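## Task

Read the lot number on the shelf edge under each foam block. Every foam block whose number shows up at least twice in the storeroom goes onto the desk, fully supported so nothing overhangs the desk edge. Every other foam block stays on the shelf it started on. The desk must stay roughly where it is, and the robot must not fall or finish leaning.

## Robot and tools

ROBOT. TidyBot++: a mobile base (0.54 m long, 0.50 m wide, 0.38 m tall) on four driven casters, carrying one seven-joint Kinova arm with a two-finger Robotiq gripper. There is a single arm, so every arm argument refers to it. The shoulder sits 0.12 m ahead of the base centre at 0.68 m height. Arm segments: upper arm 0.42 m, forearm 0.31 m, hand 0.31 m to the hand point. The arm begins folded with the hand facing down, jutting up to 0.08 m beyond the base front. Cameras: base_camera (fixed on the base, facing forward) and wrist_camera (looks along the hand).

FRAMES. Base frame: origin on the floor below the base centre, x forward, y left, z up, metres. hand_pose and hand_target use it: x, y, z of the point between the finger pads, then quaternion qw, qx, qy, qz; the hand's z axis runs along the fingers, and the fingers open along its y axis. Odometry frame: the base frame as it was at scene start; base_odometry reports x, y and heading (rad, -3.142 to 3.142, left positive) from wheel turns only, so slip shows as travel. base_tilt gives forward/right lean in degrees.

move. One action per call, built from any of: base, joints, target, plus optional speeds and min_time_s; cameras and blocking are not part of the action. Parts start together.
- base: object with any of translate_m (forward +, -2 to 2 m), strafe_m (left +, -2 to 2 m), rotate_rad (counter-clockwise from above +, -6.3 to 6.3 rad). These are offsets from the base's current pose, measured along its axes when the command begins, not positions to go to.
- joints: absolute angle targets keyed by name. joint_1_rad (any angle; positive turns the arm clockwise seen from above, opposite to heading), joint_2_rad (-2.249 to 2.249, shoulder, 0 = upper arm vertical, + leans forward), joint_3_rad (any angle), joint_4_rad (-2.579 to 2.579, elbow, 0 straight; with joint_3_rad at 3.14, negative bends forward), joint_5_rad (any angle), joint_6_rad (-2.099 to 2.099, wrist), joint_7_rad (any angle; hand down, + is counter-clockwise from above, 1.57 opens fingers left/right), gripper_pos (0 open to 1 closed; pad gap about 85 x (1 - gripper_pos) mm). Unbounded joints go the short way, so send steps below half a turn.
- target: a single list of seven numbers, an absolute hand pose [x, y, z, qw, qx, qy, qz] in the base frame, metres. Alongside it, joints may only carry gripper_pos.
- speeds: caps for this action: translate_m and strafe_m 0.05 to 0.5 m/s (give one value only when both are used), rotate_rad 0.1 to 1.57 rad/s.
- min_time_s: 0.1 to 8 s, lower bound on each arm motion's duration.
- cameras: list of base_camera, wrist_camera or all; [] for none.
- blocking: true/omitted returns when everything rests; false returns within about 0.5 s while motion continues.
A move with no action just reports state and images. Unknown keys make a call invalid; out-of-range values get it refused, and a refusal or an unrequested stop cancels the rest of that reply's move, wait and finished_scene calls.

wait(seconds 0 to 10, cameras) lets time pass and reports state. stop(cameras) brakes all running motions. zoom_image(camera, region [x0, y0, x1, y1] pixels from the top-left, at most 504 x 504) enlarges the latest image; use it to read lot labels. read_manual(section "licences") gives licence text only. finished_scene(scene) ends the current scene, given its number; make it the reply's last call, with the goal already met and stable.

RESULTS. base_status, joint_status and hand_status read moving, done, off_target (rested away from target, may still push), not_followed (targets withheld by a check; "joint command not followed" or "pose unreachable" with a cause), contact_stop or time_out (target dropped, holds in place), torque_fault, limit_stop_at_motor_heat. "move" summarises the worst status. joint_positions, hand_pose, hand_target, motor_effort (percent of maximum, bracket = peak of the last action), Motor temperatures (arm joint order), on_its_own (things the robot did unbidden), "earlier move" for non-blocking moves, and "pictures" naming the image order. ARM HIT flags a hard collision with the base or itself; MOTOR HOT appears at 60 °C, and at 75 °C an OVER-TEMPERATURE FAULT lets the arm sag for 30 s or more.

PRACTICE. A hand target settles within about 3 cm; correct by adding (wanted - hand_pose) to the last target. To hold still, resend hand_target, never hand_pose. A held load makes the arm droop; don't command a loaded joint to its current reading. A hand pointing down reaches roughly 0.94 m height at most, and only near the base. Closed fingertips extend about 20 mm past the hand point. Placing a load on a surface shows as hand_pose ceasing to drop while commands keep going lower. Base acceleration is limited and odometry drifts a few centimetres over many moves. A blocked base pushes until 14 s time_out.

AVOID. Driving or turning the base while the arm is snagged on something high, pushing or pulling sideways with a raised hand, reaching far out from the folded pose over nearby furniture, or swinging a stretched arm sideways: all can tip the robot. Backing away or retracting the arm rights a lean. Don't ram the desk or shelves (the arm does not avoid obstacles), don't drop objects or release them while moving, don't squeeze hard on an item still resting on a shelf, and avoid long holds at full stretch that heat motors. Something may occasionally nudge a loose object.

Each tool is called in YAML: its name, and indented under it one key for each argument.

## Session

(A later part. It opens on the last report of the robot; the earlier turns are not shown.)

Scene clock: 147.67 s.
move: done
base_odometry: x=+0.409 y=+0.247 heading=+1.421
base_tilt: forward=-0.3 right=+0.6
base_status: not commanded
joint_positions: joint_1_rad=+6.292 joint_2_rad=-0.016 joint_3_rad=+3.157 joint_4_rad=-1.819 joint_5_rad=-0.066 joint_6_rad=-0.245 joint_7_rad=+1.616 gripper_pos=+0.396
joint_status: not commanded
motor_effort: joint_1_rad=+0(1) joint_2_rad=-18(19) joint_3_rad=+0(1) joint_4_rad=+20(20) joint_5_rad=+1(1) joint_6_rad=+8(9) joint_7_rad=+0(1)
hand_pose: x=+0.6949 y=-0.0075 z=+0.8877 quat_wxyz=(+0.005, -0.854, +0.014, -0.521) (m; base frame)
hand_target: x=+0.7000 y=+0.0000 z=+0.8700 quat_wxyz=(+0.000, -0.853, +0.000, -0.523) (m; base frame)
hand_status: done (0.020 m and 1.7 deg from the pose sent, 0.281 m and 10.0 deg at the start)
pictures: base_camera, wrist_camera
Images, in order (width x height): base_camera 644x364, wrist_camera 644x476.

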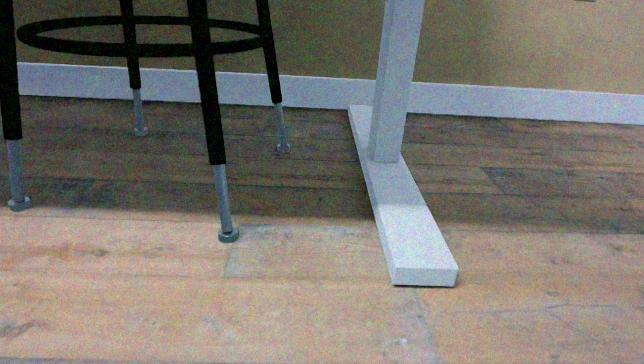

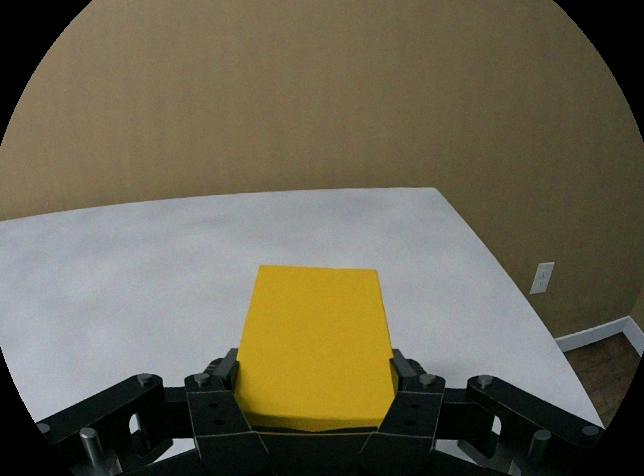

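move:
  target: [0.70, 0, 0.80, 0, 0.8616, 0, 0.5075]
  min_time_s: 1.2

move:
  target: [0.70, 0, 0.765, 0, 0.8616, 0, 0.5075]
  min_time_s: 1
  cameras: ["wrist_camera"]

Scene clock: 149.83 s.
move: done
base_odometry: x=+0.409 y=+0.247 heading=+1.421
base_tilt: forward=-0.3 right=+0.6
base_status: not commanded
joint_positions: joint_1_rad=+6.305 joint_2_rad=+0.046 joint_3_rad=+3.118 joint_4_rad=-1.952 joint_5_rad=-0.066 joint_6_rad=-0.074 joint_7_rad=+1.616 gripper_pos=+0.396
joint_status: not commanded
motor_effort: joint_1_rad=+0(1) joint_2_rad=-19(20) joint_3_rad=+0(1) joint_4_rad=+18(19) joint_5_rad=+1(1) joint_6_rad=+8(9) joint_7_rad=+0(1)
hand_pose: x=+0.6972 y=+0.0035 z=+0.8227 quat_wxyz=(+0.008, -0.860, +0.007, -0.510) (m; base frame)
hand_target: x=+0.7000 y=+0.0000 z=+0.8000 quat_wxyz=(+0.000, -0.862, +0.000, -0.508) (m; base frame)
hand_status: done (0.023 m and 1.3 deg from the pose sent, 0.088 m and 2.4 deg at the start)
pictures: none

Scene clock: 151.13 s.
move: done
base_odometry: x=+0.409 y=+0.247 heading=+1.421
base_tilt: forward=-0.3 right=+0.6
base_status: not commanded
joint_positions: joint_1_rad=+6.305 joint_2_rad=+0.092 joint_3_rad=+3.119 joint_4_rad=-2.027 joint_5_rad=-0.050 joint_6_rad=+0.049 joint_7_rad=+1.597 gripper_pos=+0.396
joint_status: not commanded
motor_effort: joint_1_rad=-1(1) joint_2_rad=-19(20) joint_3_rad=+0(0) joint_4_rad=+17(18) joint_5_rad=+1(1) joint_6_rad=+8(9) joint_7_rad=+0(1)
hand_pose: x=+0.6990 y=+0.0011 z=+0.7878 quat_wxyz=(+0.006, -0.860, +0.011, -0.510) (m; base frame)
hand_target: x=+0.7000 y=+0.0000 z=+0.7650 quat_wxyz=(+0.000, -0.862, +0.000, -0.508) (m; base frame)
hand_status: done (0.023 m and 1.5 deg from the pose sent, 0.058 m and 1.3 deg at the start)
pictures: wrist_camera
Images, in order (width x height): wrist_camera 644x476.

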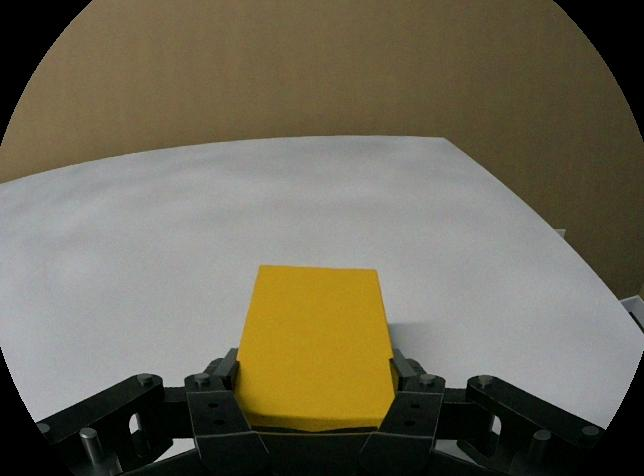

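move:
  target: [0.70, 0, 0.750, 0, 0.8616, 0, 0.5075]
  min_time_s: 1
  cameras: ["wrist_camera"]

move:
  target: [0.70, 0, 0.738, 0, 0.8616, 0, 0.5075]
  min_time_s: 1
  cameras: ["wrist_camera"]

Scene clock: 152.53 s.
move: done
base_odometry: x=+0.409 y=+0.247 heading=+1.421
base_tilt: forward=-0.3 right=+0.6
base_status: not commanded
joint_positions: joint_1_rad=+6.305 joint_2_rad=+0.115 joint_3_rad=+3.121 joint_4_rad=-2.056 joint_5_rad=-0.050 joint_6_rad=+0.103 joint_7_rad=+1.597 gripper_pos=+0.396
joint_status: not commanded
motor_effort: joint_1_rad=+0(1) joint_2_rad=-19(20) joint_3_rad=+0(0) joint_4_rad=+17(17) joint_5_rad=+1(1) joint_6_rad=+8(9) joint_7_rad=+0(1)
hand_pose: x=+0.7001 y=-0.0012 z=+0.7741 quat_wxyz=(+0.004, -0.859, +0.012, -0.512) (m; base frame)
hand_target: x=+0.7000 y=+0.0000 z=+0.7500 quat_wxyz=(+0.000, -0.862, +0.000, -0.508) (m; base frame)
hand_status: done (0.024 m and 1.6 deg from the pose sent, 0.038 m and 1.5 deg at the start)
pictures: wrist_camera
Images, in order (width x height): wrist_camera 644x476.

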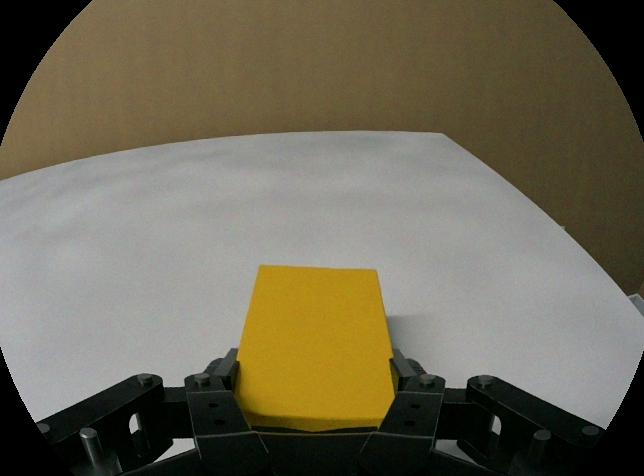

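Scene clock: 153.83 s.
move: done
base_odometry: x=+0.409 y=+0.247 heading=+1.421
base_tilt: forward=-0.3 right=+0.6
base_status: not commanded
joint_positions: joint_1_rad=+6.305 joint_2_rad=+0.134 joint_3_rad=+3.124 joint_4_rad=-2.078 joint_5_rad=-0.050 joint_6_rad=+0.148 joint_7_rad=+1.597 gripper_pos=+0.396
joint_status: not commanded
motor_effort: joint_1_rad=+0(1) joint_2_rad=-20(20) joint_3_rad=+0(0) joint_4_rad=+16(17) joint_5_rad=+1(1) joint_6_rad=+9(9) joint_7_rad=+0(1)
hand_pose: x=+0.7011 y=-0.0037 z=+0.7632 quat_wxyz=(+0.003, -0.858, +0.014, -0.513) (m; base frame)
hand_target: x=+0.7000 y=+0.0000 z=+0.7380 quat_wxyz=(+0.000, -0.862, +0.000, -0.508) (m; base frame)
hand_status: done (0.025 m and 1.8 deg from the pose sent, 0.036 m and 1.6 deg at the start)
pictures: wrist_camera
Images, in order (width x height): wrist_camera 644x476.

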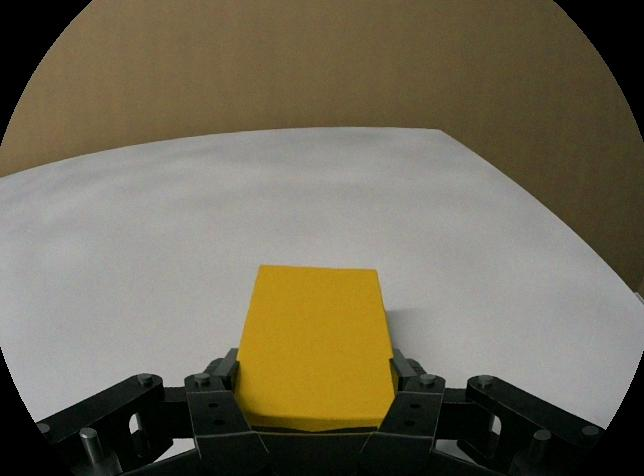

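move:
  target: [0.70, 0, 0.725, 0, 0.8616, 0, 0.5075]
  min_time_s: 1

move:
  target: [0.70, 0, 0.714, 0, 0.8616, 0, 0.5075]
  min_time_s: 1
  cameras: ["wrist_camera"]

Scene clock: 155.33 s.
move: done
base_odometry: x=+0.409 y=+0.247 heading=+1.421
base_tilt: forward=-0.3 right=+0.6
base_status: not commanded
joint_positions: joint_1_rad=+6.304 joint_2_rad=+0.143 joint_3_rad=+3.125 joint_4_rad=-2.098 joint_5_rad=-0.050 joint_6_rad=+0.202 joint_7_rad=+1.597 gripper_pos=+0.396
joint_status: not commanded
motor_effort: joint_1_rad=+0(1) joint_2_rad=-16(20) joint_3_rad=+1(1) joint_4_rad=+15(16) joint_5_rad=+1(1) joint_6_rad=+7(9) joint_7_rad=+0(1)
hand_pose: x=+0.7029 y=-0.0042 z=+0.7628 quat_wxyz=(+0.002, -0.852, +0.014, -0.524) (m; base frame)
hand_target: x=+0.7000 y=+0.0000 z=+0.7250 quat_wxyz=(+0.000, -0.862, +0.000, -0.508) (m; base frame)
hand_status: done (0.038 m and 2.8 deg from the pose sent, 0.038 m and 1.8 deg at the start)
pictures: none

Scene clock: 156.63 s.
move: done
base_odometry: x=+0.409 y=+0.247 heading=+1.421
base_tilt: forward=-0.3 right=+0.6
base_status: not commanded
joint_positions: joint_1_rad=+6.302 joint_2_rad=+0.148 joint_3_rad=+3.125 joint_4_rad=-2.117 joint_5_rad=-0.050 joint_6_rad=+0.247 joint_7_rad=+1.597 gripper_pos=+0.396
joint_status: not commanded
motor_effort: joint_1_rad=+0(0) joint_2_rad=-13(17) joint_3_rad=+1(1) joint_4_rad=+15(16) joint_5_rad=+1(1) joint_6_rad=+7(8) joint_7_rad=-1(1)
hand_pose: x=+0.7032 y=-0.0041 z=+0.7625 quat_wxyz=(+0.001, -0.846, +0.014, -0.533) (m; base frame)
hand_target: x=+0.7000 y=+0.0000 z=+0.7140 quat_wxyz=(+0.000, -0.862, +0.000, -0.508) (m; base frame)
hand_status: done (0.049 m and 3.8 deg from the pose sent, 0.049 m and 2.8 deg at the start)
pictures: wrist_camera
Images, in order (width x height): wrist_camera 644x476.

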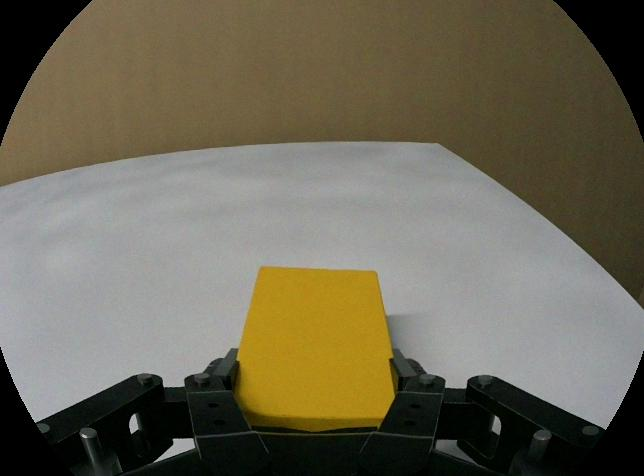

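move:
  target: [0.70, 0, 0.738, 0, 0.8788, 0, 0.4772]
  min_time_s: 1
  cameras: ["wrist_camera"]

Scene clock: 158.17 s.
move: done
base_odometry: x=+0.409 y=+0.247 heading=+1.421
base_tilt: forward=-0.3 right=+0.6
base_status: not commanded
joint_positions: joint_1_rad=+6.303 joint_2_rad=+0.142 joint_3_rad=+3.127 joint_4_rad=-2.066 joint_5_rad=-0.050 joint_6_rad=+0.140 joint_7_rad=+1.597 gripper_pos=+0.396
joint_status: not commanded
motor_effort: joint_1_rad=-3(3) joint_2_rad=-13(14) joint_3_rad=-3(3) joint_4_rad=+14(15) joint_5_rad=+1(1) joint_6_rad=+5(7) joint_7_rad=-1(1)
hand_pose: x=+0.7045 y=-0.0041 z=+0.7624 quat_wxyz=(+0.002, -0.860, +0.014, -0.511) (m; base frame)
hand_target: x=+0.7000 y=+0.0000 z=+0.7380 quat_wxyz=(+0.000, -0.879, +0.000, -0.477) (m; base frame)
hand_status: done (0.025 m and 4.8 deg from the pose sent, 0.025 m and 7.6 deg at the start)
pictures: wrist_camera
Images, in order (width x height): wrist_camera 644x476.

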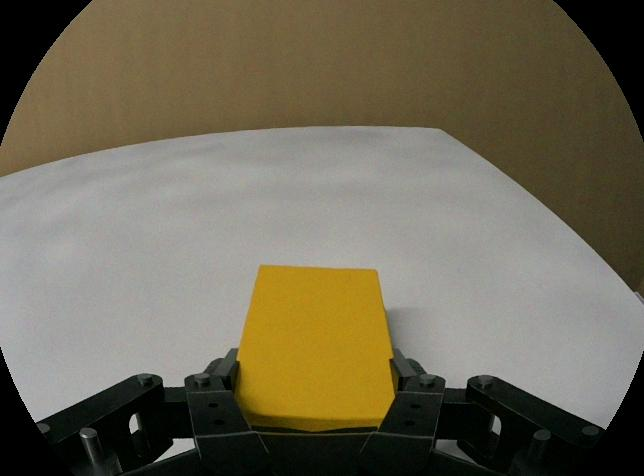

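move:
  joints: {"gripper_pos": 0.05}

move:
  base: {"translate_m": -0.25}
  speeds: {"translate_m": 0.2}
  cameras: ["wrist_camera"]

Scene clock: 159.13 s.
move: done
base_odometry: x=+0.409 y=+0.247 heading=+1.421
base_tilt: forward=-0.3 right=+0.6
base_status: not commanded
joint_positions: joint_1_rad=+6.302 joint_2_rad=+0.151 joint_3_rad=+3.127 joint_4_rad=-2.066 joint_5_rad=-0.050 joint_6_rad=+0.120 joint_7_rad=+1.597 gripper_pos=+0.050
joint_status: all done
motor_effort: joint_1_rad=+0(3) joint_2_rad=-21(22) joint_3_rad=+0(3) joint_4_rad=+16(17) joint_5_rad=+1(1) joint_6_rad=+7(9) joint_7_rad=+0(1)
hand_pose: x=+0.7022 y=-0.0033 z=+0.7519 quat_wxyz=(+0.003, -0.867, +0.014, -0.499) (m; base frame)
hand_target: x=+0.7000 y=+0.0000 z=+0.7380 quat_wxyz=(+0.000, -0.879, +0.000, -0.477) (m; base frame)
hand_status: not commanded
pictures: none

Scene clock: 161.20 s.
move: done
base_odometry: x=+0.371 y=+0.000 heading=+1.421
base_tilt: forward=-0.3 right=+0.6
base_status: done
joint_positions: joint_1_rad=+6.302 joint_2_rad=+0.151 joint_3_rad=+3.127 joint_4_rad=-2.066 joint_5_rad=-0.050 joint_6_rad=+0.120 joint_7_rad=+1.597 gripper_pos=+0.050
joint_status: not commanded
motor_effort: joint_1_rad=-1(2) joint_2_rad=-20(23) joint_3_rad=+0(1) joint_4_rad=+16(17) joint_5_rad=+1(1) joint_6_rad=+8(9) joint_7_rad=+0(1)
hand_pose: x=+0.7021 y=-0.0033 z=+0.7518 quat_wxyz=(+0.003, -0.867, +0.014, -0.498) (m; base frame)
hand_target: x=+0.7000 y=+0.0000 z=+0.7380 quat_wxyz=(+0.000, -0.879, +0.000, -0.477) (m; base frame)
hand_status: not commanded
pictures: wrist_camera
Images, in order (width x height): wrist_camera 644x476.

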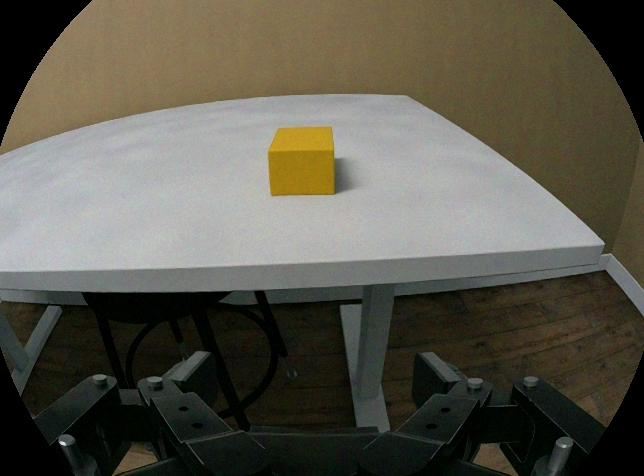

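move:
  base: {"rotate_rad": 1.571}
  speeds: {"rotate_rad": 1.0}
  joints: {"joint_1_rad": 0.0, "joint_2_rad": -0.65, "joint_3_rad": 3.14, "joint_4_rad": -1.6, "joint_5_rad": 0, "joint_6_rad": -1.1, "joint_7_rad": 1.57, "gripper_pos": 0}

move:
  base: {"translate_m": 1.95, "strafe_m": 0.2}
  cameras: ["all"]

Scene clock: 164.67 s.
move: done
base_odometry: x=+0.371 y=+0.000 heading=+2.992
base_tilt: forward=-0.4 right=+0.6
base_status: done
joint_positions: joint_1_rad=+6.298 joint_2_rad=-0.640 joint_3_rad=+3.128 joint_4_rad=-1.627 joint_5_rad=-0.050 joint_6_rad=-1.042 joint_7_rad=+1.597 gripper_pos=+0.000
joint_status: all done
motor_effort: joint_1_rad=+0(4) joint_2_rad=+3(22) joint_3_rad=+1(3) joint_4_rad=+17(19) joint_5_rad=+0(2) joint_6_rad=+8(9) joint_7_rad=+0(1)
hand_pose: x=+0.4089 y=+0.0164 z=+1.0552 quat_wxyz=(+0.013, -0.849, -0.012, -0.528) (m; base frame)
hand_target: x=+0.3963 y=+0.0021 z=+1.0561 quat_wxyz=(+0.000, -0.855, +0.000, -0.519) (m; base frame)
hand_status: not commanded
pictures: none

Scene clock: 169.97 s.
move: done
base_odometry: x=-1.587 y=+0.094 heading=+2.993
base_tilt: forward=-0.3 right=+0.6
base_status: done
joint_positions: joint_1_rad=+6.298 joint_2_rad=-0.643 joint_3_rad=+3.128 joint_4_rad=-1.626 joint_5_rad=-0.050 joint_6_rad=-1.045 joint_7_rad=+1.597 gripper_pos=+0.000
joint_status: not commanded
motor_effort: joint_1_rad=+0(1) joint_2_rad=+3(6) joint_3_rad=+1(2) joint_4_rad=+16(18) joint_5_rad=+0(1) joint_6_rad=+8(9) joint_7_rad=+0(1)
hand_pose: x=+0.4072 y=+0.0165 z=+1.0558 quat_wxyz=(+0.013, -0.849, -0.012, -0.529) (m; base frame)
hand_target: x=+0.3963 y=+0.0021 z=+1.0561 quat_wxyz=(+0.000, -0.855, +0.000, -0.519) (m; base frame)
hand_status: not commanded
pictures: base_camera, wrist_camera
Images, in order (width x height): base_camera 644x364, wrist_camera 644x476.

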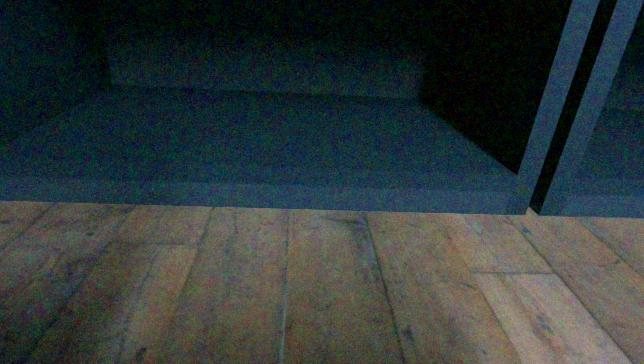

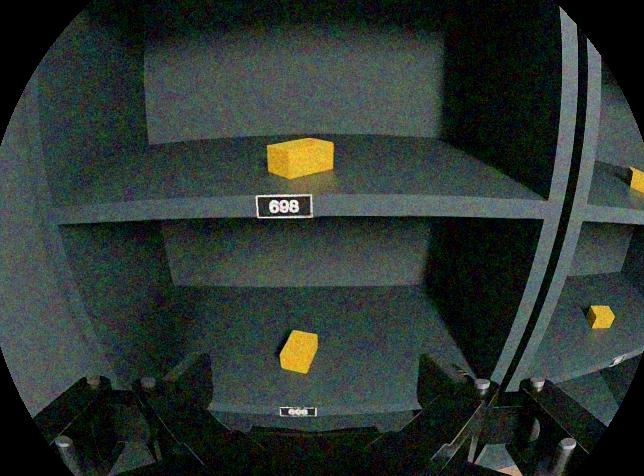

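zoom_image:
  camera: "wrist_camera"
  region: [250, 395, 350, 425]

zoom_image:
  camera: "wrist_camera"
  region: [240, 120, 360, 230]

Scaled by 5.040.

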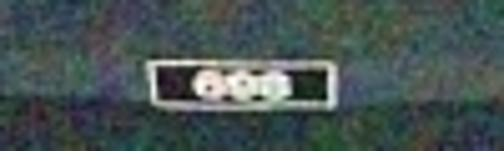

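Scaled by 4.200.

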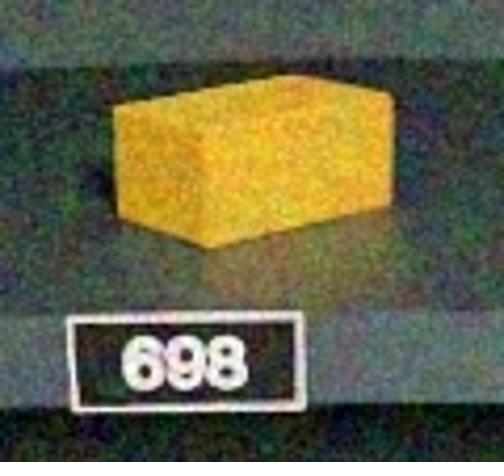

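move:
  base: {"translate_m": 0.19, "strafe_m": 0.06}
  speeds: {"translate_m": 0.25}
  joints: {"gripper_pos": 1}

move:
  target: [0.66, -0.055, 1.045, 0, 0.8572, 0, 0.5150]
  min_time_s: 2
  cameras: ["all"]

Scene clock: 173.77 s.
move: done
base_odometry: x=-1.784 y=+0.063 heading=+2.992
base_tilt: forward=-0.4 right=+0.6
base_status: done
joint_positions: joint_1_rad=+6.298 joint_2_rad=-0.645 joint_3_rad=+3.129 joint_4_rad=-1.625 joint_5_rad=-0.050 joint_6_rad=-1.046 joint_7_rad=+1.597 gripper_pos=+0.999
joint_status: all done
motor_effort: joint_1_rad=+0(1) joint_2_rad=+3(5) joint_3_rad=+1(1) joint_4_rad=+17(18) joint_5_rad=+0(1) joint_6_rad=+9(9) joint_7_rad=+0(1)
hand_pose: x=+0.4063 y=+0.0164 z=+1.0565 quat_wxyz=(+0.013, -0.848, -0.012, -0.530) (m; base frame)
hand_target: x=+0.3963 y=+0.0021 z=+1.0561 quat_wxyz=(+0.000, -0.855, +0.000, -0.519) (m; base frame)
hand_status: not commanded
pictures: none

Scene clock: 176.30 s.
move: done
base_odometry: x=-1.784 y=+0.063 heading=+2.992
base_tilt: forward=-0.3 right=+0.6
base_status: not commanded
joint_positions: joint_1_rad=+6.298 joint_2_rad=-0.095 joint_3_rad=+3.289 joint_4_rad=-1.386 joint_5_rad=-0.151 joint_6_rad=-0.864 joint_7_rad=+1.782 gripper_pos=+0.999
joint_status: not commanded
motor_effort: joint_1_rad=+0(1) joint_2_rad=-15(17) joint_3_rad=+0(1) joint_4_rad=+18(19) joint_5_rad=+0(1) joint_6_rad=+8(9) joint_7_rad=+0(1)
hand_pose: x=+0.6406 y=-0.0523 z=+1.0189 quat_wxyz=(-0.009, -0.878, -0.002, -0.479) (m; base frame)
hand_target: x=+0.6600 y=-0.0550 z=+1.0450 quat_wxyz=(+0.000, -0.857, +0.000, -0.515) (m; base frame)
hand_status: done (0.033 m and 4.9 deg from the pose sent, 0.264 m and 2.9 deg at the start)
pictures: base_camera, wrist_camera
Images, in order (width x height): base_camera 644x364, wrist_camera 644x476.

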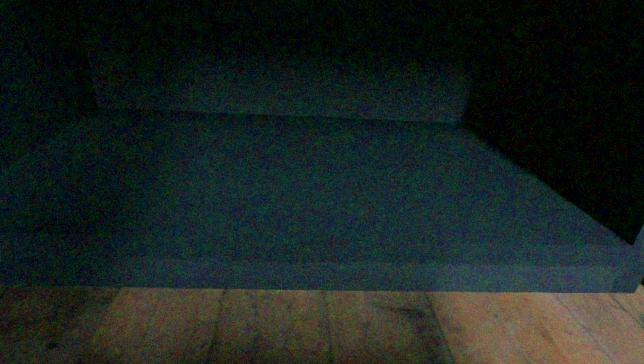

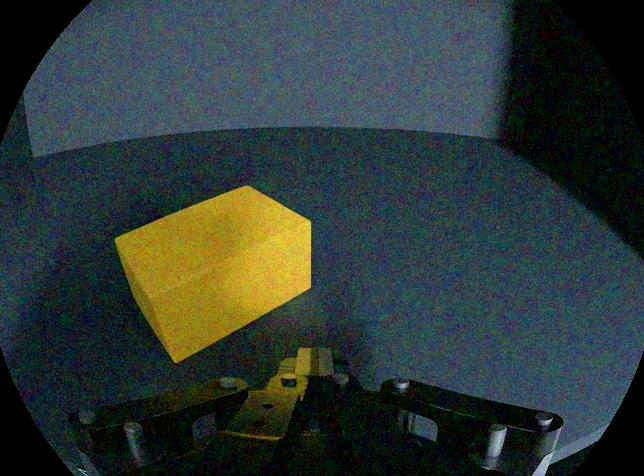

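move:
  target: [0.68, -0.06, 1.050, 0, 0.8572, 0, 0.5150]
  min_time_s: 1
  cameras: ["wrist_camera"]

Scene clock: 178.17 s.
move: done
base_odometry: x=-1.784 y=+0.063 heading=+2.992
base_tilt: forward=-0.3 right=+0.6
base_status: not commanded
joint_positions: joint_1_rad=+6.330 joint_2_rad=-0.055 joint_3_rad=+3.289 joint_4_rad=-1.320 joint_5_rad=-0.178 joint_6_rad=-0.864 joint_7_rad=+1.800 gripper_pos=+0.999
joint_status: not commanded
motor_effort: joint_1_rad=-1(1) joint_2_rad=-16(17) joint_3_rad=+0(0) joint_4_rad=+18(19) joint_5_rad=-1(1) joint_6_rad=+7(9) joint_7_rad=+0(1)
hand_pose: x=+0.6583 y=-0.0645 z=+1.0358 quat_wxyz=(-0.013, -0.871, +0.004, -0.491) (m; base frame)
hand_target: x=+0.6800 y=-0.0600 z=+1.0500 quat_wxyz=(+0.000, -0.857, +0.000, -0.515) (m; base frame)
hand_status: done (0.026 m and 3.5 deg from the pose sent, 0.051 m and 4.9 deg at the start)
pictures: wrist_camera
Images, in order (width x height): wrist_camera 644x476.

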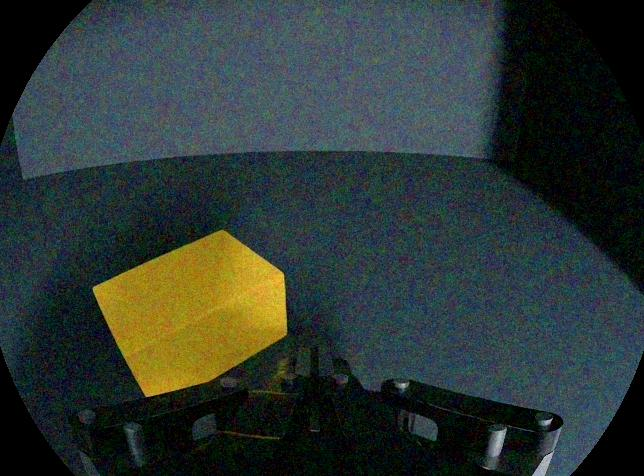

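move:
  base: {"translate_m": 0.026, "strafe_m": 0.023}
  speeds: {"translate_m": 0.06}

move:
  base: {"translate_m": 0.018, "strafe_m": 0.03}
  speeds: {"translate_m": 0.06}
  cameras: ["wrist_camera"]

Scene clock: 179.67 s.
move: done
base_odometry: x=-1.813 y=+0.044 heading=+2.992
base_tilt: forward=-0.3 right=+0.6
base_status: done
joint_positions: joint_1_rad=+6.334 joint_2_rad=-0.050 joint_3_rad=+3.288 joint_4_rad=-1.319 joint_5_rad=-0.180 joint_6_rad=-0.864 joint_7_rad=+1.800 gripper_pos=+0.999
joint_status: not commanded
motor_effort: joint_1_rad=+0(2) joint_2_rad=-17(18) joint_3_rad=+0(2) joint_4_rad=+18(19) joint_5_rad=-1(1) joint_6_rad=+8(8) joint_7_rad=+0(1)
hand_pose: x=+0.6601 y=-0.0657 z=+1.0334 quat_wxyz=(-0.012, -0.872, +0.006, -0.489) (m; base frame)
hand_target: x=+0.6800 y=-0.0600 z=+1.0500 quat_wxyz=(+0.000, -0.857, +0.000, -0.515) (m; base frame)
hand_status: not commanded
pictures: none

Scene clock: 180.73 s.
move: done
base_odometry: x=-1.836 y=+0.017 heading=+2.992
base_tilt: forward=-0.3 right=+0.6
base_status: done
joint_positions: joint_1_rad=+6.336 joint_2_rad=-0.048 joint_3_rad=+3.287 joint_4_rad=-1.319 joint_5_rad=-0.182 joint_6_rad=-0.864 joint_7_rad=+1.800 gripper_pos=+0.999
joint_status: not commanded
motor_effort: joint_1_rad=+0(3) joint_2_rad=-17(18) joint_3_rad=+0(2) joint_4_rad=+18(19) joint_5_rad=-1(1) joint_6_rad=+8(8) joint_7_rad=+0(1)
hand_pose: x=+0.6604 y=-0.0664 z=+1.0329 quat_wxyz=(-0.012, -0.872, +0.007, -0.489) (m; base frame)
hand_target: x=+0.6800 y=-0.0600 z=+1.0500 quat_wxyz=(+0.000, -0.857, +0.000, -0.515) (m; base frame)
hand_status: not commanded
pictures: wrist_camera
Images, in order (width x height): wrist_camera 644x476.

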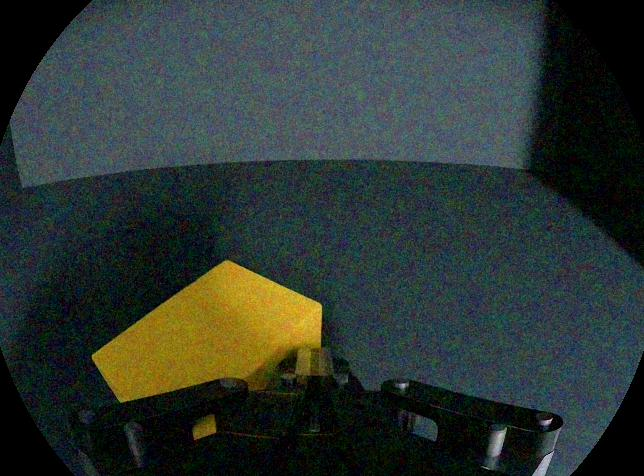

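move:
  base: {"translate_m": 0.010, "strafe_m": 0.034}
  speeds: {"translate_m": 0.06}
  cameras: ["wrist_camera"]

Scene clock: 182.13 s.
move: done
base_odometry: x=-1.851 y=-0.015 heading=+2.992
base_tilt: forward=-0.3 right=+0.6
base_status: done
joint_positions: joint_1_rad=+6.338 joint_2_rad=-0.048 joint_3_rad=+3.286 joint_4_rad=-1.318 joint_5_rad=-0.183 joint_6_rad=-0.864 joint_7_rad=+1.800 gripper_pos=+0.999
joint_status: not commanded
motor_effort: joint_1_rad=-1(2) joint_2_rad=-16(17) joint_3_rad=+0(2) joint_4_rad=+18(19) joint_5_rad=-1(1) joint_6_rad=+8(9) joint_7_rad=+0(1)
hand_pose: x=+0.6604 y=-0.0667 z=+1.0330 quat_wxyz=(-0.012, -0.872, +0.007, -0.489) (m; base frame)
hand_target: x=+0.6800 y=-0.0600 z=+1.0500 quat_wxyz=(+0.000, -0.857, +0.000, -0.515) (m; base frame)
hand_status: not commanded
pictures: wrist_camera
Images, in order (width x height): wrist_camera 644x476.

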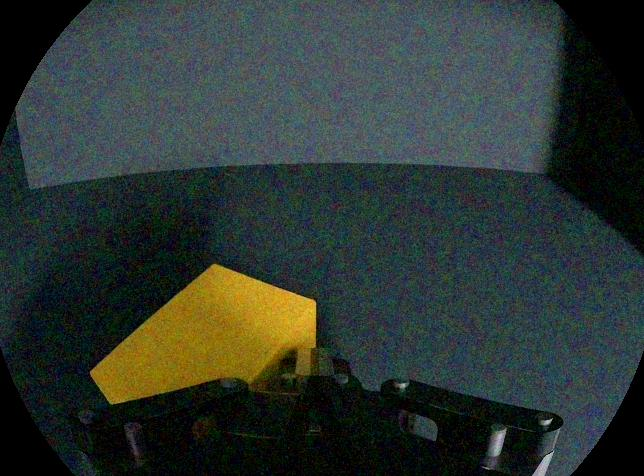

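move:
  base: {"translate_m": -0.10, "strafe_m": -0.06}
  speeds: {"translate_m": 0.12}

move:
  target: [0.66, 0.09, 1.05, 0.1176, 0.8308, -0.1918, 0.5091]
  joints: {"gripper_pos": 0.0}
  min_time_s: 2
  cameras: ["wrist_camera"]

Scene clock: 184.43 s.
move: done
base_odometry: x=-1.743 y=+0.029 heading=+2.992
base_tilt: forward=-0.3 right=+0.6
base_status: done
joint_positions: joint_1_rad=+6.339 joint_2_rad=-0.043 joint_3_rad=+3.286 joint_4_rad=-1.317 joint_5_rad=-0.183 joint_6_rad=-0.863 joint_7_rad=+1.800 gripper_pos=+0.999
joint_status: not commanded
motor_effort: joint_1_rad=+0(2) joint_2_rad=-16(19) joint_3_rad=+0(1) joint_4_rad=+18(19) joint_5_rad=-1(1) joint_6_rad=+7(8) joint_7_rad=+0(1)
hand_pose: x=+0.6622 y=-0.0672 z=+1.0309 quat_wxyz=(-0.012, -0.873, +0.008, -0.488) (m; base frame)
hand_target: x=+0.6800 y=-0.0600 z=+1.0500 quat_wxyz=(+0.000, -0.857, +0.000, -0.515) (m; base frame)
hand_status: not commanded
pictures: none

Scene clock: 187.13 s.
move: done
base_odometry: x=-1.743 y=+0.029 heading=+2.992
base_tilt: forward=-0.3 right=+0.6
base_status: not commanded
joint_positions: joint_1_rad=+5.706 joint_2_rad=+0.107 joint_3_rad=+3.113 joint_4_rad=-1.153 joint_5_rad=+0.885 joint_6_rad=-1.250 joint_7_rad=+0.551 gripper_pos=+0.000
joint_status: all done
motor_effort: joint_1_rad=+0(1) joint_2_rad=-19(20) joint_3_rad=+0(1) joint_4_rad=+16(19) joint_5_rad=+7(7) joint_6_rad=+4(8) joint_7_rad=+0(1)
hand_pose: x=+0.6556 y=+0.0941 z=+1.0470 quat_wxyz=(-0.089, -0.842, +0.175, -0.503) (m; base frame)
hand_target: x=+0.6600 y=+0.0900 z=+1.0500 quat_wxyz=(-0.118, -0.831, +0.192, -0.509) (m; base frame)
hand_status: done (0.007 m and 4.0 deg from the pose sent, 0.158 m and 25.0 deg at the start)
pictures: wrist_camera
Images, in order (width x height): wrist_camera 644x476.

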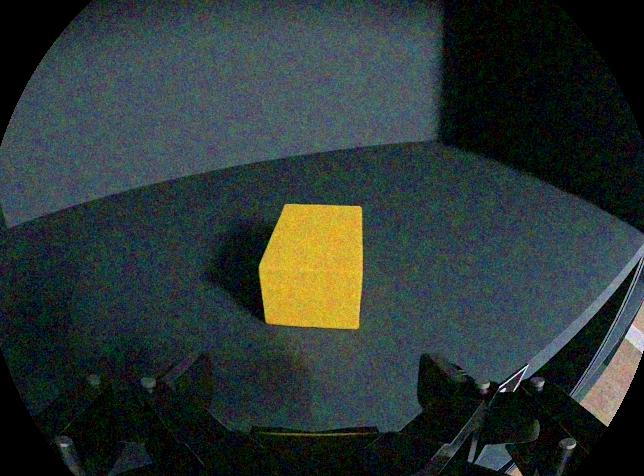

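move:
  target: [0.675, 0.091, 1.033, 0.1396, 0.8216, -0.2278, 0.5035]
  min_time_s: 1
  cameras: ["wrist_camera"]

Scene clock: 188.93 s.
move: done
base_odometry: x=-1.743 y=+0.029 heading=+2.992
base_tilt: forward=-0.3 right=+0.6
base_status: not commanded
joint_positions: joint_1_rad=+5.620 joint_2_rad=+0.181 joint_3_rad=+3.199 joint_4_rad=-1.119 joint_5_rad=+0.901 joint_6_rad=-1.287 joint_7_rad=+0.478 gripper_pos=+0.000
joint_status: not commanded
motor_effort: joint_1_rad=+0(1) joint_2_rad=-21(22) joint_3_rad=+1(1) joint_4_rad=+16(17) joint_5_rad=+8(8) joint_6_rad=+4(5) joint_7_rad=+0(1)
hand_pose: x=+0.6712 y=+0.1037 z=+1.0268 quat_wxyz=(-0.105, -0.839, +0.204, -0.493) (m; base frame)
hand_target: x=+0.6750 y=+0.0910 z=+1.0330 quat_wxyz=(-0.140, -0.822, +0.228, -0.504) (m; base frame)
hand_status: done (0.015 m and 5.3 deg from the pose sent, 0.024 m and 8.7 deg at the start)
pictures: wrist_camera
Images, in order (width x height): wrist_camera 644x476.

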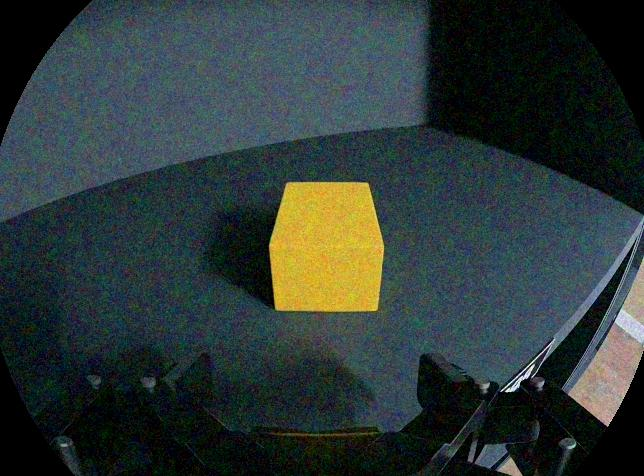

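move:
  base: {"translate_m": 0.093, "strafe_m": -0.057}
  speeds: {"translate_m": 0.06}
  cameras: ["wrist_camera"]

move:
  joints: {"gripper_pos": 0.55}
  cameras: ["wrist_camera"]

Scene clock: 191.73 s.
move: done
base_odometry: x=-1.826 y=+0.100 heading=+2.991
base_tilt: forward=-0.3 right=+0.6
base_status: done
joint_positions: joint_1_rad=+5.615 joint_2_rad=+0.182 joint_3_rad=+3.202 joint_4_rad=-1.118 joint_5_rad=+0.904 joint_6_rad=-1.289 joint_7_rad=+0.477 gripper_pos=+0.000
joint_status: not commanded
motor_effort: joint_1_rad=-1(2) joint_2_rad=-21(22) joint_3_rad=+1(2) joint_4_rad=+16(17) joint_5_rad=+7(8) joint_6_rad=+4(5) joint_7_rad=+0(1)
hand_pose: x=+0.6711 y=+0.1047 z=+1.0268 quat_wxyz=(-0.106, -0.839, +0.204, -0.494) (m; base frame)
hand_target: x=+0.6750 y=+0.0910 z=+1.0330 quat_wxyz=(-0.140, -0.822, +0.228, -0.504) (m; base frame)
hand_status: not commanded
pictures: wrist_camera
Images, in order (width x height): wrist_camera 644x476.

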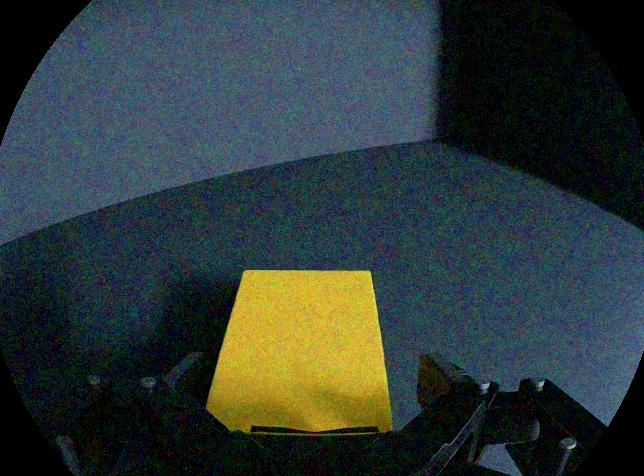

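Scene clock: 192.57 s.
move: off_target
base_odometry: x=-1.826 y=+0.100 heading=+2.991
base_tilt: forward=-0.3 right=+0.6
base_status: not commanded
joint_positions: joint_1_rad=+5.615 joint_2_rad=+0.182 joint_3_rad=+3.202 joint_4_rad=-1.116 joint_5_rad=+0.905 joint_6_rad=-1.289 joint_7_rad=+0.477 gripper_pos=+0.388
joint_status: gripper_pos off_target (ended at +0.388, target +0.550)
motor_effort: joint_1_rad=+0(1) joint_2_rad=-22(22) joint_3_rad=+1(1) joint_4_rad=+17(17) joint_5_rad=+7(8) joint_6_rad=+4(5) joint_7_rad=-1(1)
hand_pose: x=+0.6712 y=+0.1044 z=+1.0276 quat_wxyz=(-0.106, -0.838, +0.204, -0.494) (m; base frame)
hand_target: x=+0.6750 y=+0.0910 z=+1.0330 quat_wxyz=(-0.140, -0.822, +0.228, -0.504) (m; base frame)
hand_status: not commanded
pictures: wrist_camera
Images, in order (width x height): wrist_camera 644x476.

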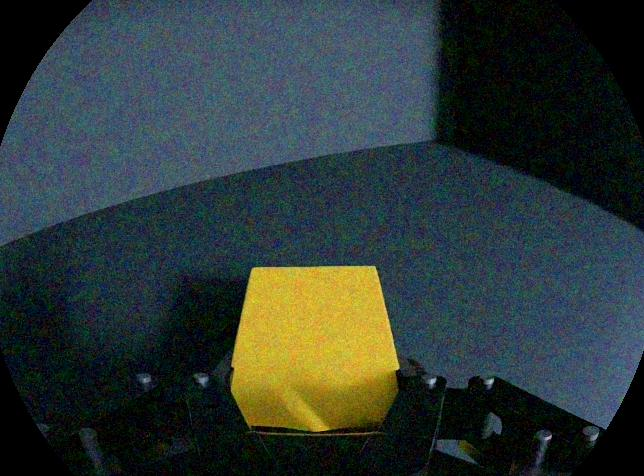

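move:
  joints: {"joint_2_rad": -0.05}
  min_time_s: 1.3

move:
  base: {"translate_m": -0.42}
  speeds: {"translate_m": 0.25}
  cameras: ["wrist_camera"]

Scene clock: 194.37 s.
move: done
base_odometry: x=-1.826 y=+0.100 heading=+2.991
base_tilt: forward=-0.3 right=+0.6
base_status: not commanded
joint_positions: joint_1_rad=+5.615 joint_2_rad=-0.045 joint_3_rad=+3.202 joint_4_rad=-1.113 joint_5_rad=+0.906 joint_6_rad=-1.290 joint_7_rad=+0.477 gripper_pos=+0.388
joint_status: all done
motor_effort: joint_1_rad=-1(1) joint_2_rad=-14(24) joint_3_rad=+0(1) joint_4_rad=+16(17) joint_5_rad=+7(8) joint_6_rad=+5(6) joint_7_rad=+0(1)
hand_pose: x=+0.5999 y=+0.0478 z=+1.1323 quat_wxyz=(-0.028, -0.796, +0.247, -0.552) (m; base frame)
hand_target: x=+0.5895 y=+0.0216 z=+1.1497 quat_wxyz=(-0.046, -0.774, +0.282, -0.565) (m; base frame)
hand_status: not commanded
pictures: none

Scene clock: 196.93 s.
move: done
base_odometry: x=-1.411 y=+0.037 heading=+2.991
base_tilt: forward=-0.3 right=+0.6
base_status: done
joint_positions: joint_1_rad=+5.615 joint_2_rad=-0.048 joint_3_rad=+3.203 joint_4_rad=-1.113 joint_5_rad=+0.908 joint_6_rad=-1.291 joint_7_rad=+0.477 gripper_pos=+0.388
joint_status: not commanded
motor_effort: joint_1_rad=+0(2) joint_2_rad=-14(19) joint_3_rad=+0(2) joint_4_rad=+16(18) joint_5_rad=+7(8) joint_6_rad=+6(7) joint_7_rad=+0(1)
hand_pose: x=+0.5986 y=+0.0459 z=+1.1340 quat_wxyz=(-0.028, -0.794, +0.249, -0.553) (m; base frame)
hand_target: x=+0.5895 y=+0.0216 z=+1.1497 quat_wxyz=(-0.046, -0.774, +0.282, -0.565) (m; base frame)
hand_status: not commanded
pictures: wrist_camera
Images, in order (width x height): wrist_camera 644x476.

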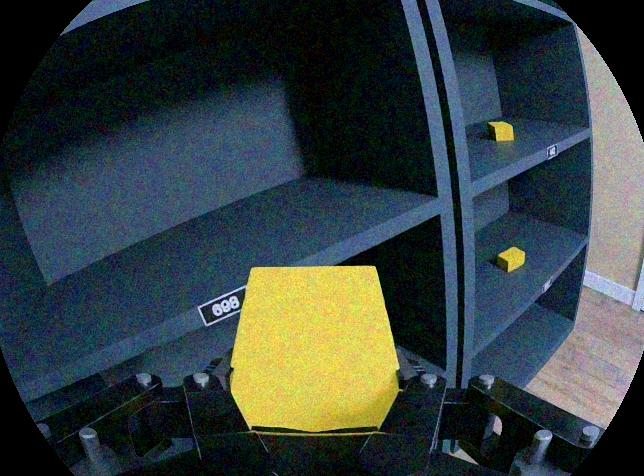

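move:
  base: {"rotate_rad": -1.569}
  speeds: {"rotate_rad": 0.9}
  target: [0.45, 0, 0.98, 0, 0.8870, 0, 0.4617]
  min_time_s: 2

move:
  base: {"translate_m": 0.12, "strafe_m": -1.1}
  speeds: {"strafe_m": 0.4}
  cameras: ["all"]

Scene clock: 200.23 s.
move: done
base_odometry: x=-1.411 y=+0.037 heading=+1.423
base_tilt: forward=-0.4 right=+0.6
base_status: done
joint_positions: joint_1_rad=+6.264 joint_2_rad=-0.526 joint_3_rad=+3.162 joint_4_rad=-1.693 joint_5_rad=+0.071 joint_6_rad=-1.054 joint_7_rad=+1.529 gripper_pos=+0.388
joint_status: not commanded
motor_effort: joint_1_rad=+0(2) joint_2_rad=-1(16) joint_3_rad=+0(2) joint_4_rad=+17(19) joint_5_rad=+1(8) joint_6_rad=+8(8) joint_7_rad=+0(1)
hand_pose: x=+0.4446 y=-0.0206 z=+0.9813 quat_wxyz=(-0.021, -0.895, +0.019, -0.445) (m; base frame)
hand_target: x=+0.4500 y=+0.0000 z=+0.9800 quat_wxyz=(+0.000, -0.887, +0.000, -0.462) (m; base frame)
hand_status: done (0.021 m and 3.9 deg from the pose sent, 0.219 m and 32.4 deg at the start)
pictures: none

Scene clock: 204.20 s.
move: done
base_odometry: x=-0.305 y=-0.006 heading=+1.422
base_tilt: forward=-0.3 right=+0.6
base_status: done
joint_positions: joint_1_rad=+6.264 joint_2_rad=-0.526 joint_3_rad=+3.157 joint_4_rad=-1.693 joint_5_rad=+0.065 joint_6_rad=-1.053 joint_7_rad=+1.530 gripper_pos=+0.388
joint_status: not commanded
motor_effort: joint_1_rad=+0(1) joint_2_rad=-1(3) joint_3_rad=+0(2) joint_4_rad=+17(18) joint_5_rad=+1(2) joint_6_rad=+7(8) joint_7_rad=+0(1)
hand_pose: x=+0.4447 y=-0.0166 z=+0.9814 quat_wxyz=(-0.019, -0.895, +0.015, -0.445) (m; base frame)
hand_target: x=+0.4500 y=+0.0000 z=+0.9800 quat_wxyz=(+0.000, -0.887, +0.000, -0.462) (m; base frame)
hand_status: not commanded
pictures: base_camera, wrist_camera
Images, in order (width x height): base_camera 644x364, wrist_camera 644x476.

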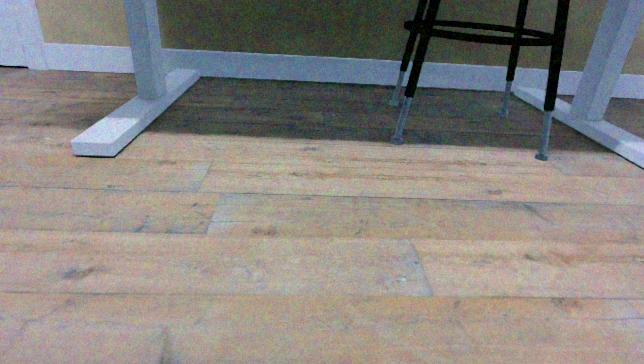

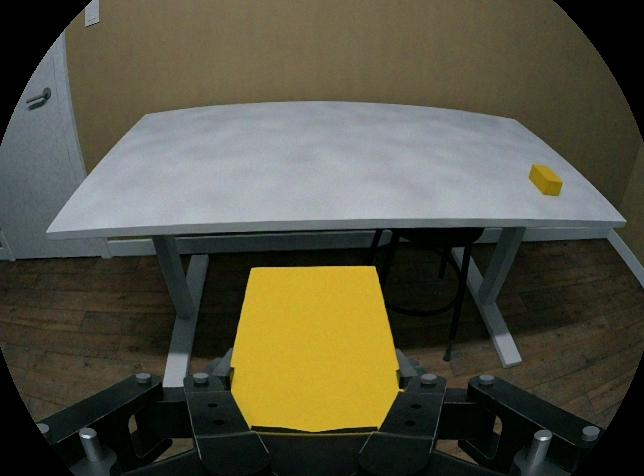

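move:
  base: {"translate_m": 0.345}
  speeds: {"translate_m": 0.25}

move:
  target: [0.70, 0, 0.85, 0, 0.8616, 0, 0.5075]
  min_time_s: 2

move:
  target: [0.70, 0, 0.775, 0, 0.8703, 0, 0.4924]
  min_time_s: 1.5
  cameras: ["wrist_camera"]

Scene clock: 206.70 s.
move: done
base_odometry: x=-0.254 y=+0.335 heading=+1.422
base_tilt: forward=-0.3 right=+0.6
base_status: done
joint_positions: joint_1_rad=+6.264 joint_2_rad=-0.535 joint_3_rad=+3.157 joint_4_rad=-1.694 joint_5_rad=+0.065 joint_6_rad=-1.050 joint_7_rad=+1.530 gripper_pos=+0.388
joint_status: not commanded
motor_effort: joint_1_rad=-1(1) joint_2_rad=-1(3) joint_3_rad=+0(1) joint_4_rad=+17(19) joint_5_rad=+1(1) joint_6_rad=+8(8) joint_7_rad=+0(1)
hand_pose: x=+0.4428 y=-0.0166 z=+0.9845 quat_wxyz=(-0.019, -0.893, +0.016, -0.450) (m; base frame)
hand_target: x=+0.4500 y=+0.0000 z=+0.9800 quat_wxyz=(+0.000, -0.887, +0.000, -0.462) (m; base frame)
hand_status: not commanded
pictures: none

Scene clock: 209.37 s.
move: done
base_odometry: x=-0.254 y=+0.335 heading=+1.422
base_tilt: forward=-0.3 right=+0.6
base_status: not commanded
joint_positions: joint_1_rad=+6.264 joint_2_rad=+0.003 joint_3_rad=+3.157 joint_4_rad=-1.834 joint_5_rad=+0.046 joint_6_rad=-0.245 joint_7_rad=+1.553 gripper_pos=+0.388
joint_status: not commanded
motor_effort: joint_1_rad=+0(1) joint_2_rad=-17(20) joint_3_rad=+0(1) joint_4_rad=+19(20) joint_5_rad=+1(1) joint_6_rad=+8(9) joint_7_rad=-1(1)
hand_pose: x=+0.6954 y=+0.0001 z=+0.8676 quat_wxyz=(-0.011, -0.863, -0.010, -0.505) (m; base frame)
hand_target: x=+0.7000 y=+0.0000 z=+0.8500 quat_wxyz=(+0.000, -0.862, +0.000, -0.508) (m; base frame)
hand_status: done (0.018 m and 1.7 deg from the pose sent, 0.291 m and 8.0 deg at the start)
pictures: none

Scene clock: 211.43 s.
move: done
base_odometry: x=-0.254 y=+0.335 heading=+1.422
base_tilt: forward=-0.3 right=+0.6
base_status: not commanded
joint_positions: joint_1_rad=+6.292 joint_2_rad=+0.077 joint_3_rad=+3.131 joint_4_rad=-1.972 joint_5_rad=+0.046 joint_6_rad=-0.056 joint_7_rad=+1.553 gripper_pos=+0.388
joint_status: not commanded
motor_effort: joint_1_rad=-1(1) joint_2_rad=-19(20) joint_3_rad=+0(0) joint_4_rad=+17(19) joint_5_rad=+1(1) joint_6_rad=+9(9) joint_7_rad=+0(1)
hand_pose: x=+0.6982 y=+0.0012 z=+0.7981 quat_wxyz=(-0.007, -0.869, -0.012, -0.495) (m; base frame)
hand_target: x=+0.7000 y=+0.0000 z=+0.7750 quat_wxyz=(+0.000, -0.870, +0.000, -0.492) (m; base frame)
hand_status: done (0.023 m and 1.7 deg from the pose sent, 0.093 m and 2.4 deg at the start)
pictures: wrist_camera
Images, in order (width x height): wrist_camera 644x476.

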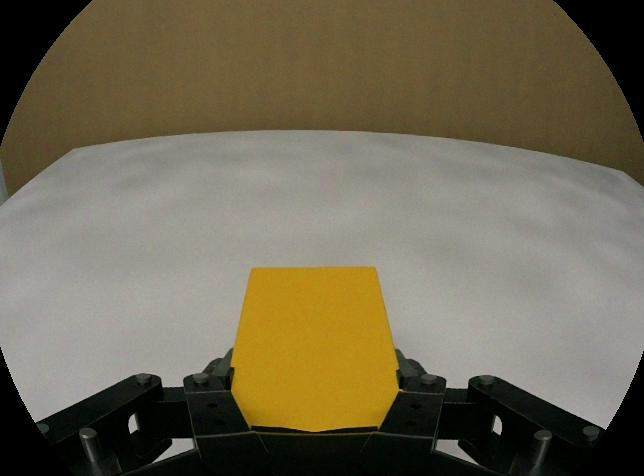

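move:
  target: [0.70, 0, 0.748, 0, 0.8660, 0, 0.5000]
  min_time_s: 1

move:
  target: [0.70, 0, 0.736, 0, 0.8660, 0, 0.5000]
  min_time_s: 1

move:
  target: [0.70, 0, 0.728, 0, 0.8680, 0, 0.4966]
  min_time_s: 1
  cameras: ["wrist_camera"]

Scene clock: 212.97 s.
move: done
base_odometry: x=-0.254 y=+0.335 heading=+1.422
base_tilt: forward=-0.3 right=+0.6
base_status: not commanded
joint_positions: joint_1_rad=+6.292 joint_2_rad=+0.117 joint_3_rad=+3.131 joint_4_rad=-2.044 joint_5_rad=+0.046 joint_6_rad=+0.074 joint_7_rad=+1.553 gripper_pos=+0.388
joint_status: not commanded
motor_effort: joint_1_rad=+0(1) joint_2_rad=-19(20) joint_3_rad=+0(0) joint_4_rad=+17(18) joint_5_rad=+1(1) joint_6_rad=+8(9) joint_7_rad=+0(0)
hand_pose: x=+0.6998 y=+0.0030 z=+0.7710 quat_wxyz=(-0.005, -0.864, -0.013, -0.503) (m; base frame)
hand_target: x=+0.7000 y=+0.0000 z=+0.7480 quat_wxyz=(+0.000, -0.866, +0.000, -0.500) (m; base frame)
hand_status: done (0.023 m and 1.7 deg from the pose sent, 0.050 m and 1.7 deg at the start)
pictures: none

Scene clock: 214.27 s.
move: done
base_odometry: x=-0.254 y=+0.335 heading=+1.422
base_tilt: forward=-0.3 right=+0.6
base_status: not commanded
joint_positions: joint_1_rad=+6.292 joint_2_rad=+0.136 joint_3_rad=+3.131 joint_4_rad=-2.066 joint_5_rad=+0.046 joint_6_rad=+0.118 joint_7_rad=+1.553 gripper_pos=+0.388
joint_status: not commanded
motor_effort: joint_1_rad=-1(1) joint_2_rad=-19(21) joint_3_rad=+0(0) joint_4_rad=+16(17) joint_5_rad=+1(1) joint_6_rad=+8(9) joint_7_rad=+0(1)
hand_pose: x=+0.7008 y=+0.0036 z=+0.7603 quat_wxyz=(-0.004, -0.863, -0.014, -0.504) (m; base frame)
hand_target: x=+0.7000 y=+0.0000 z=+0.7360 quat_wxyz=(+0.000, -0.866, +0.000, -0.500) (m; base frame)
hand_status: done (0.025 m and 1.7 deg from the pose sent, 0.035 m and 1.7 deg at the start)
pictures: none

Scene clock: 215.57 s.
move: done
base_odometry: x=-0.254 y=+0.335 heading=+1.422
base_tilt: forward=-0.3 right=+0.6
base_status: not commanded
joint_positions: joint_1_rad=+6.292 joint_2_rad=+0.144 joint_3_rad=+3.131 joint_4_rad=-2.072 joint_5_rad=+0.046 joint_6_rad=+0.134 joint_7_rad=+1.553 gripper_pos=+0.388
joint_status: not commanded
motor_effort: joint_1_rad=+0(1) joint_2_rad=-20(21) joint_3_rad=+0(0) joint_4_rad=+16(17) joint_5_rad=+1(1) joint_6_rad=+8(9) joint_7_rad=+0(1)
hand_pose: x=+0.7019 y=+0.0039 z=+0.7570 quat_wxyz=(-0.003, -0.863, -0.014, -0.505) (m; base frame)
hand_target: x=+0.7000 y=+0.0000 z=+0.7280 quat_wxyz=(+0.000, -0.868, +0.000, -0.497) (m; base frame)
hand_status: done (0.029 m and 2.0 deg from the pose sent, 0.033 m and 1.9 deg at the start)
pictures: wrist_camera
Images, in order (width x height): wrist_camera 644x476.

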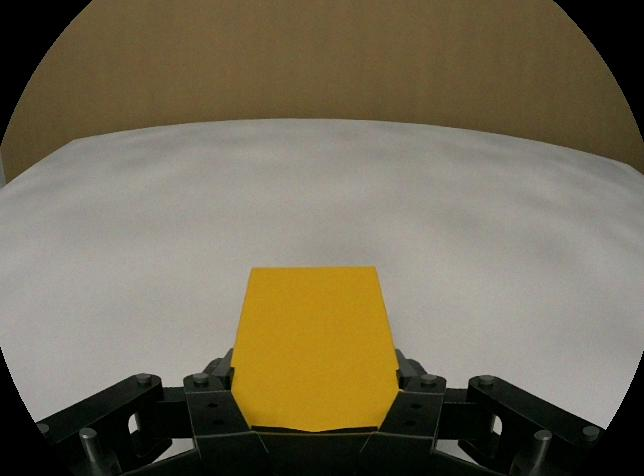

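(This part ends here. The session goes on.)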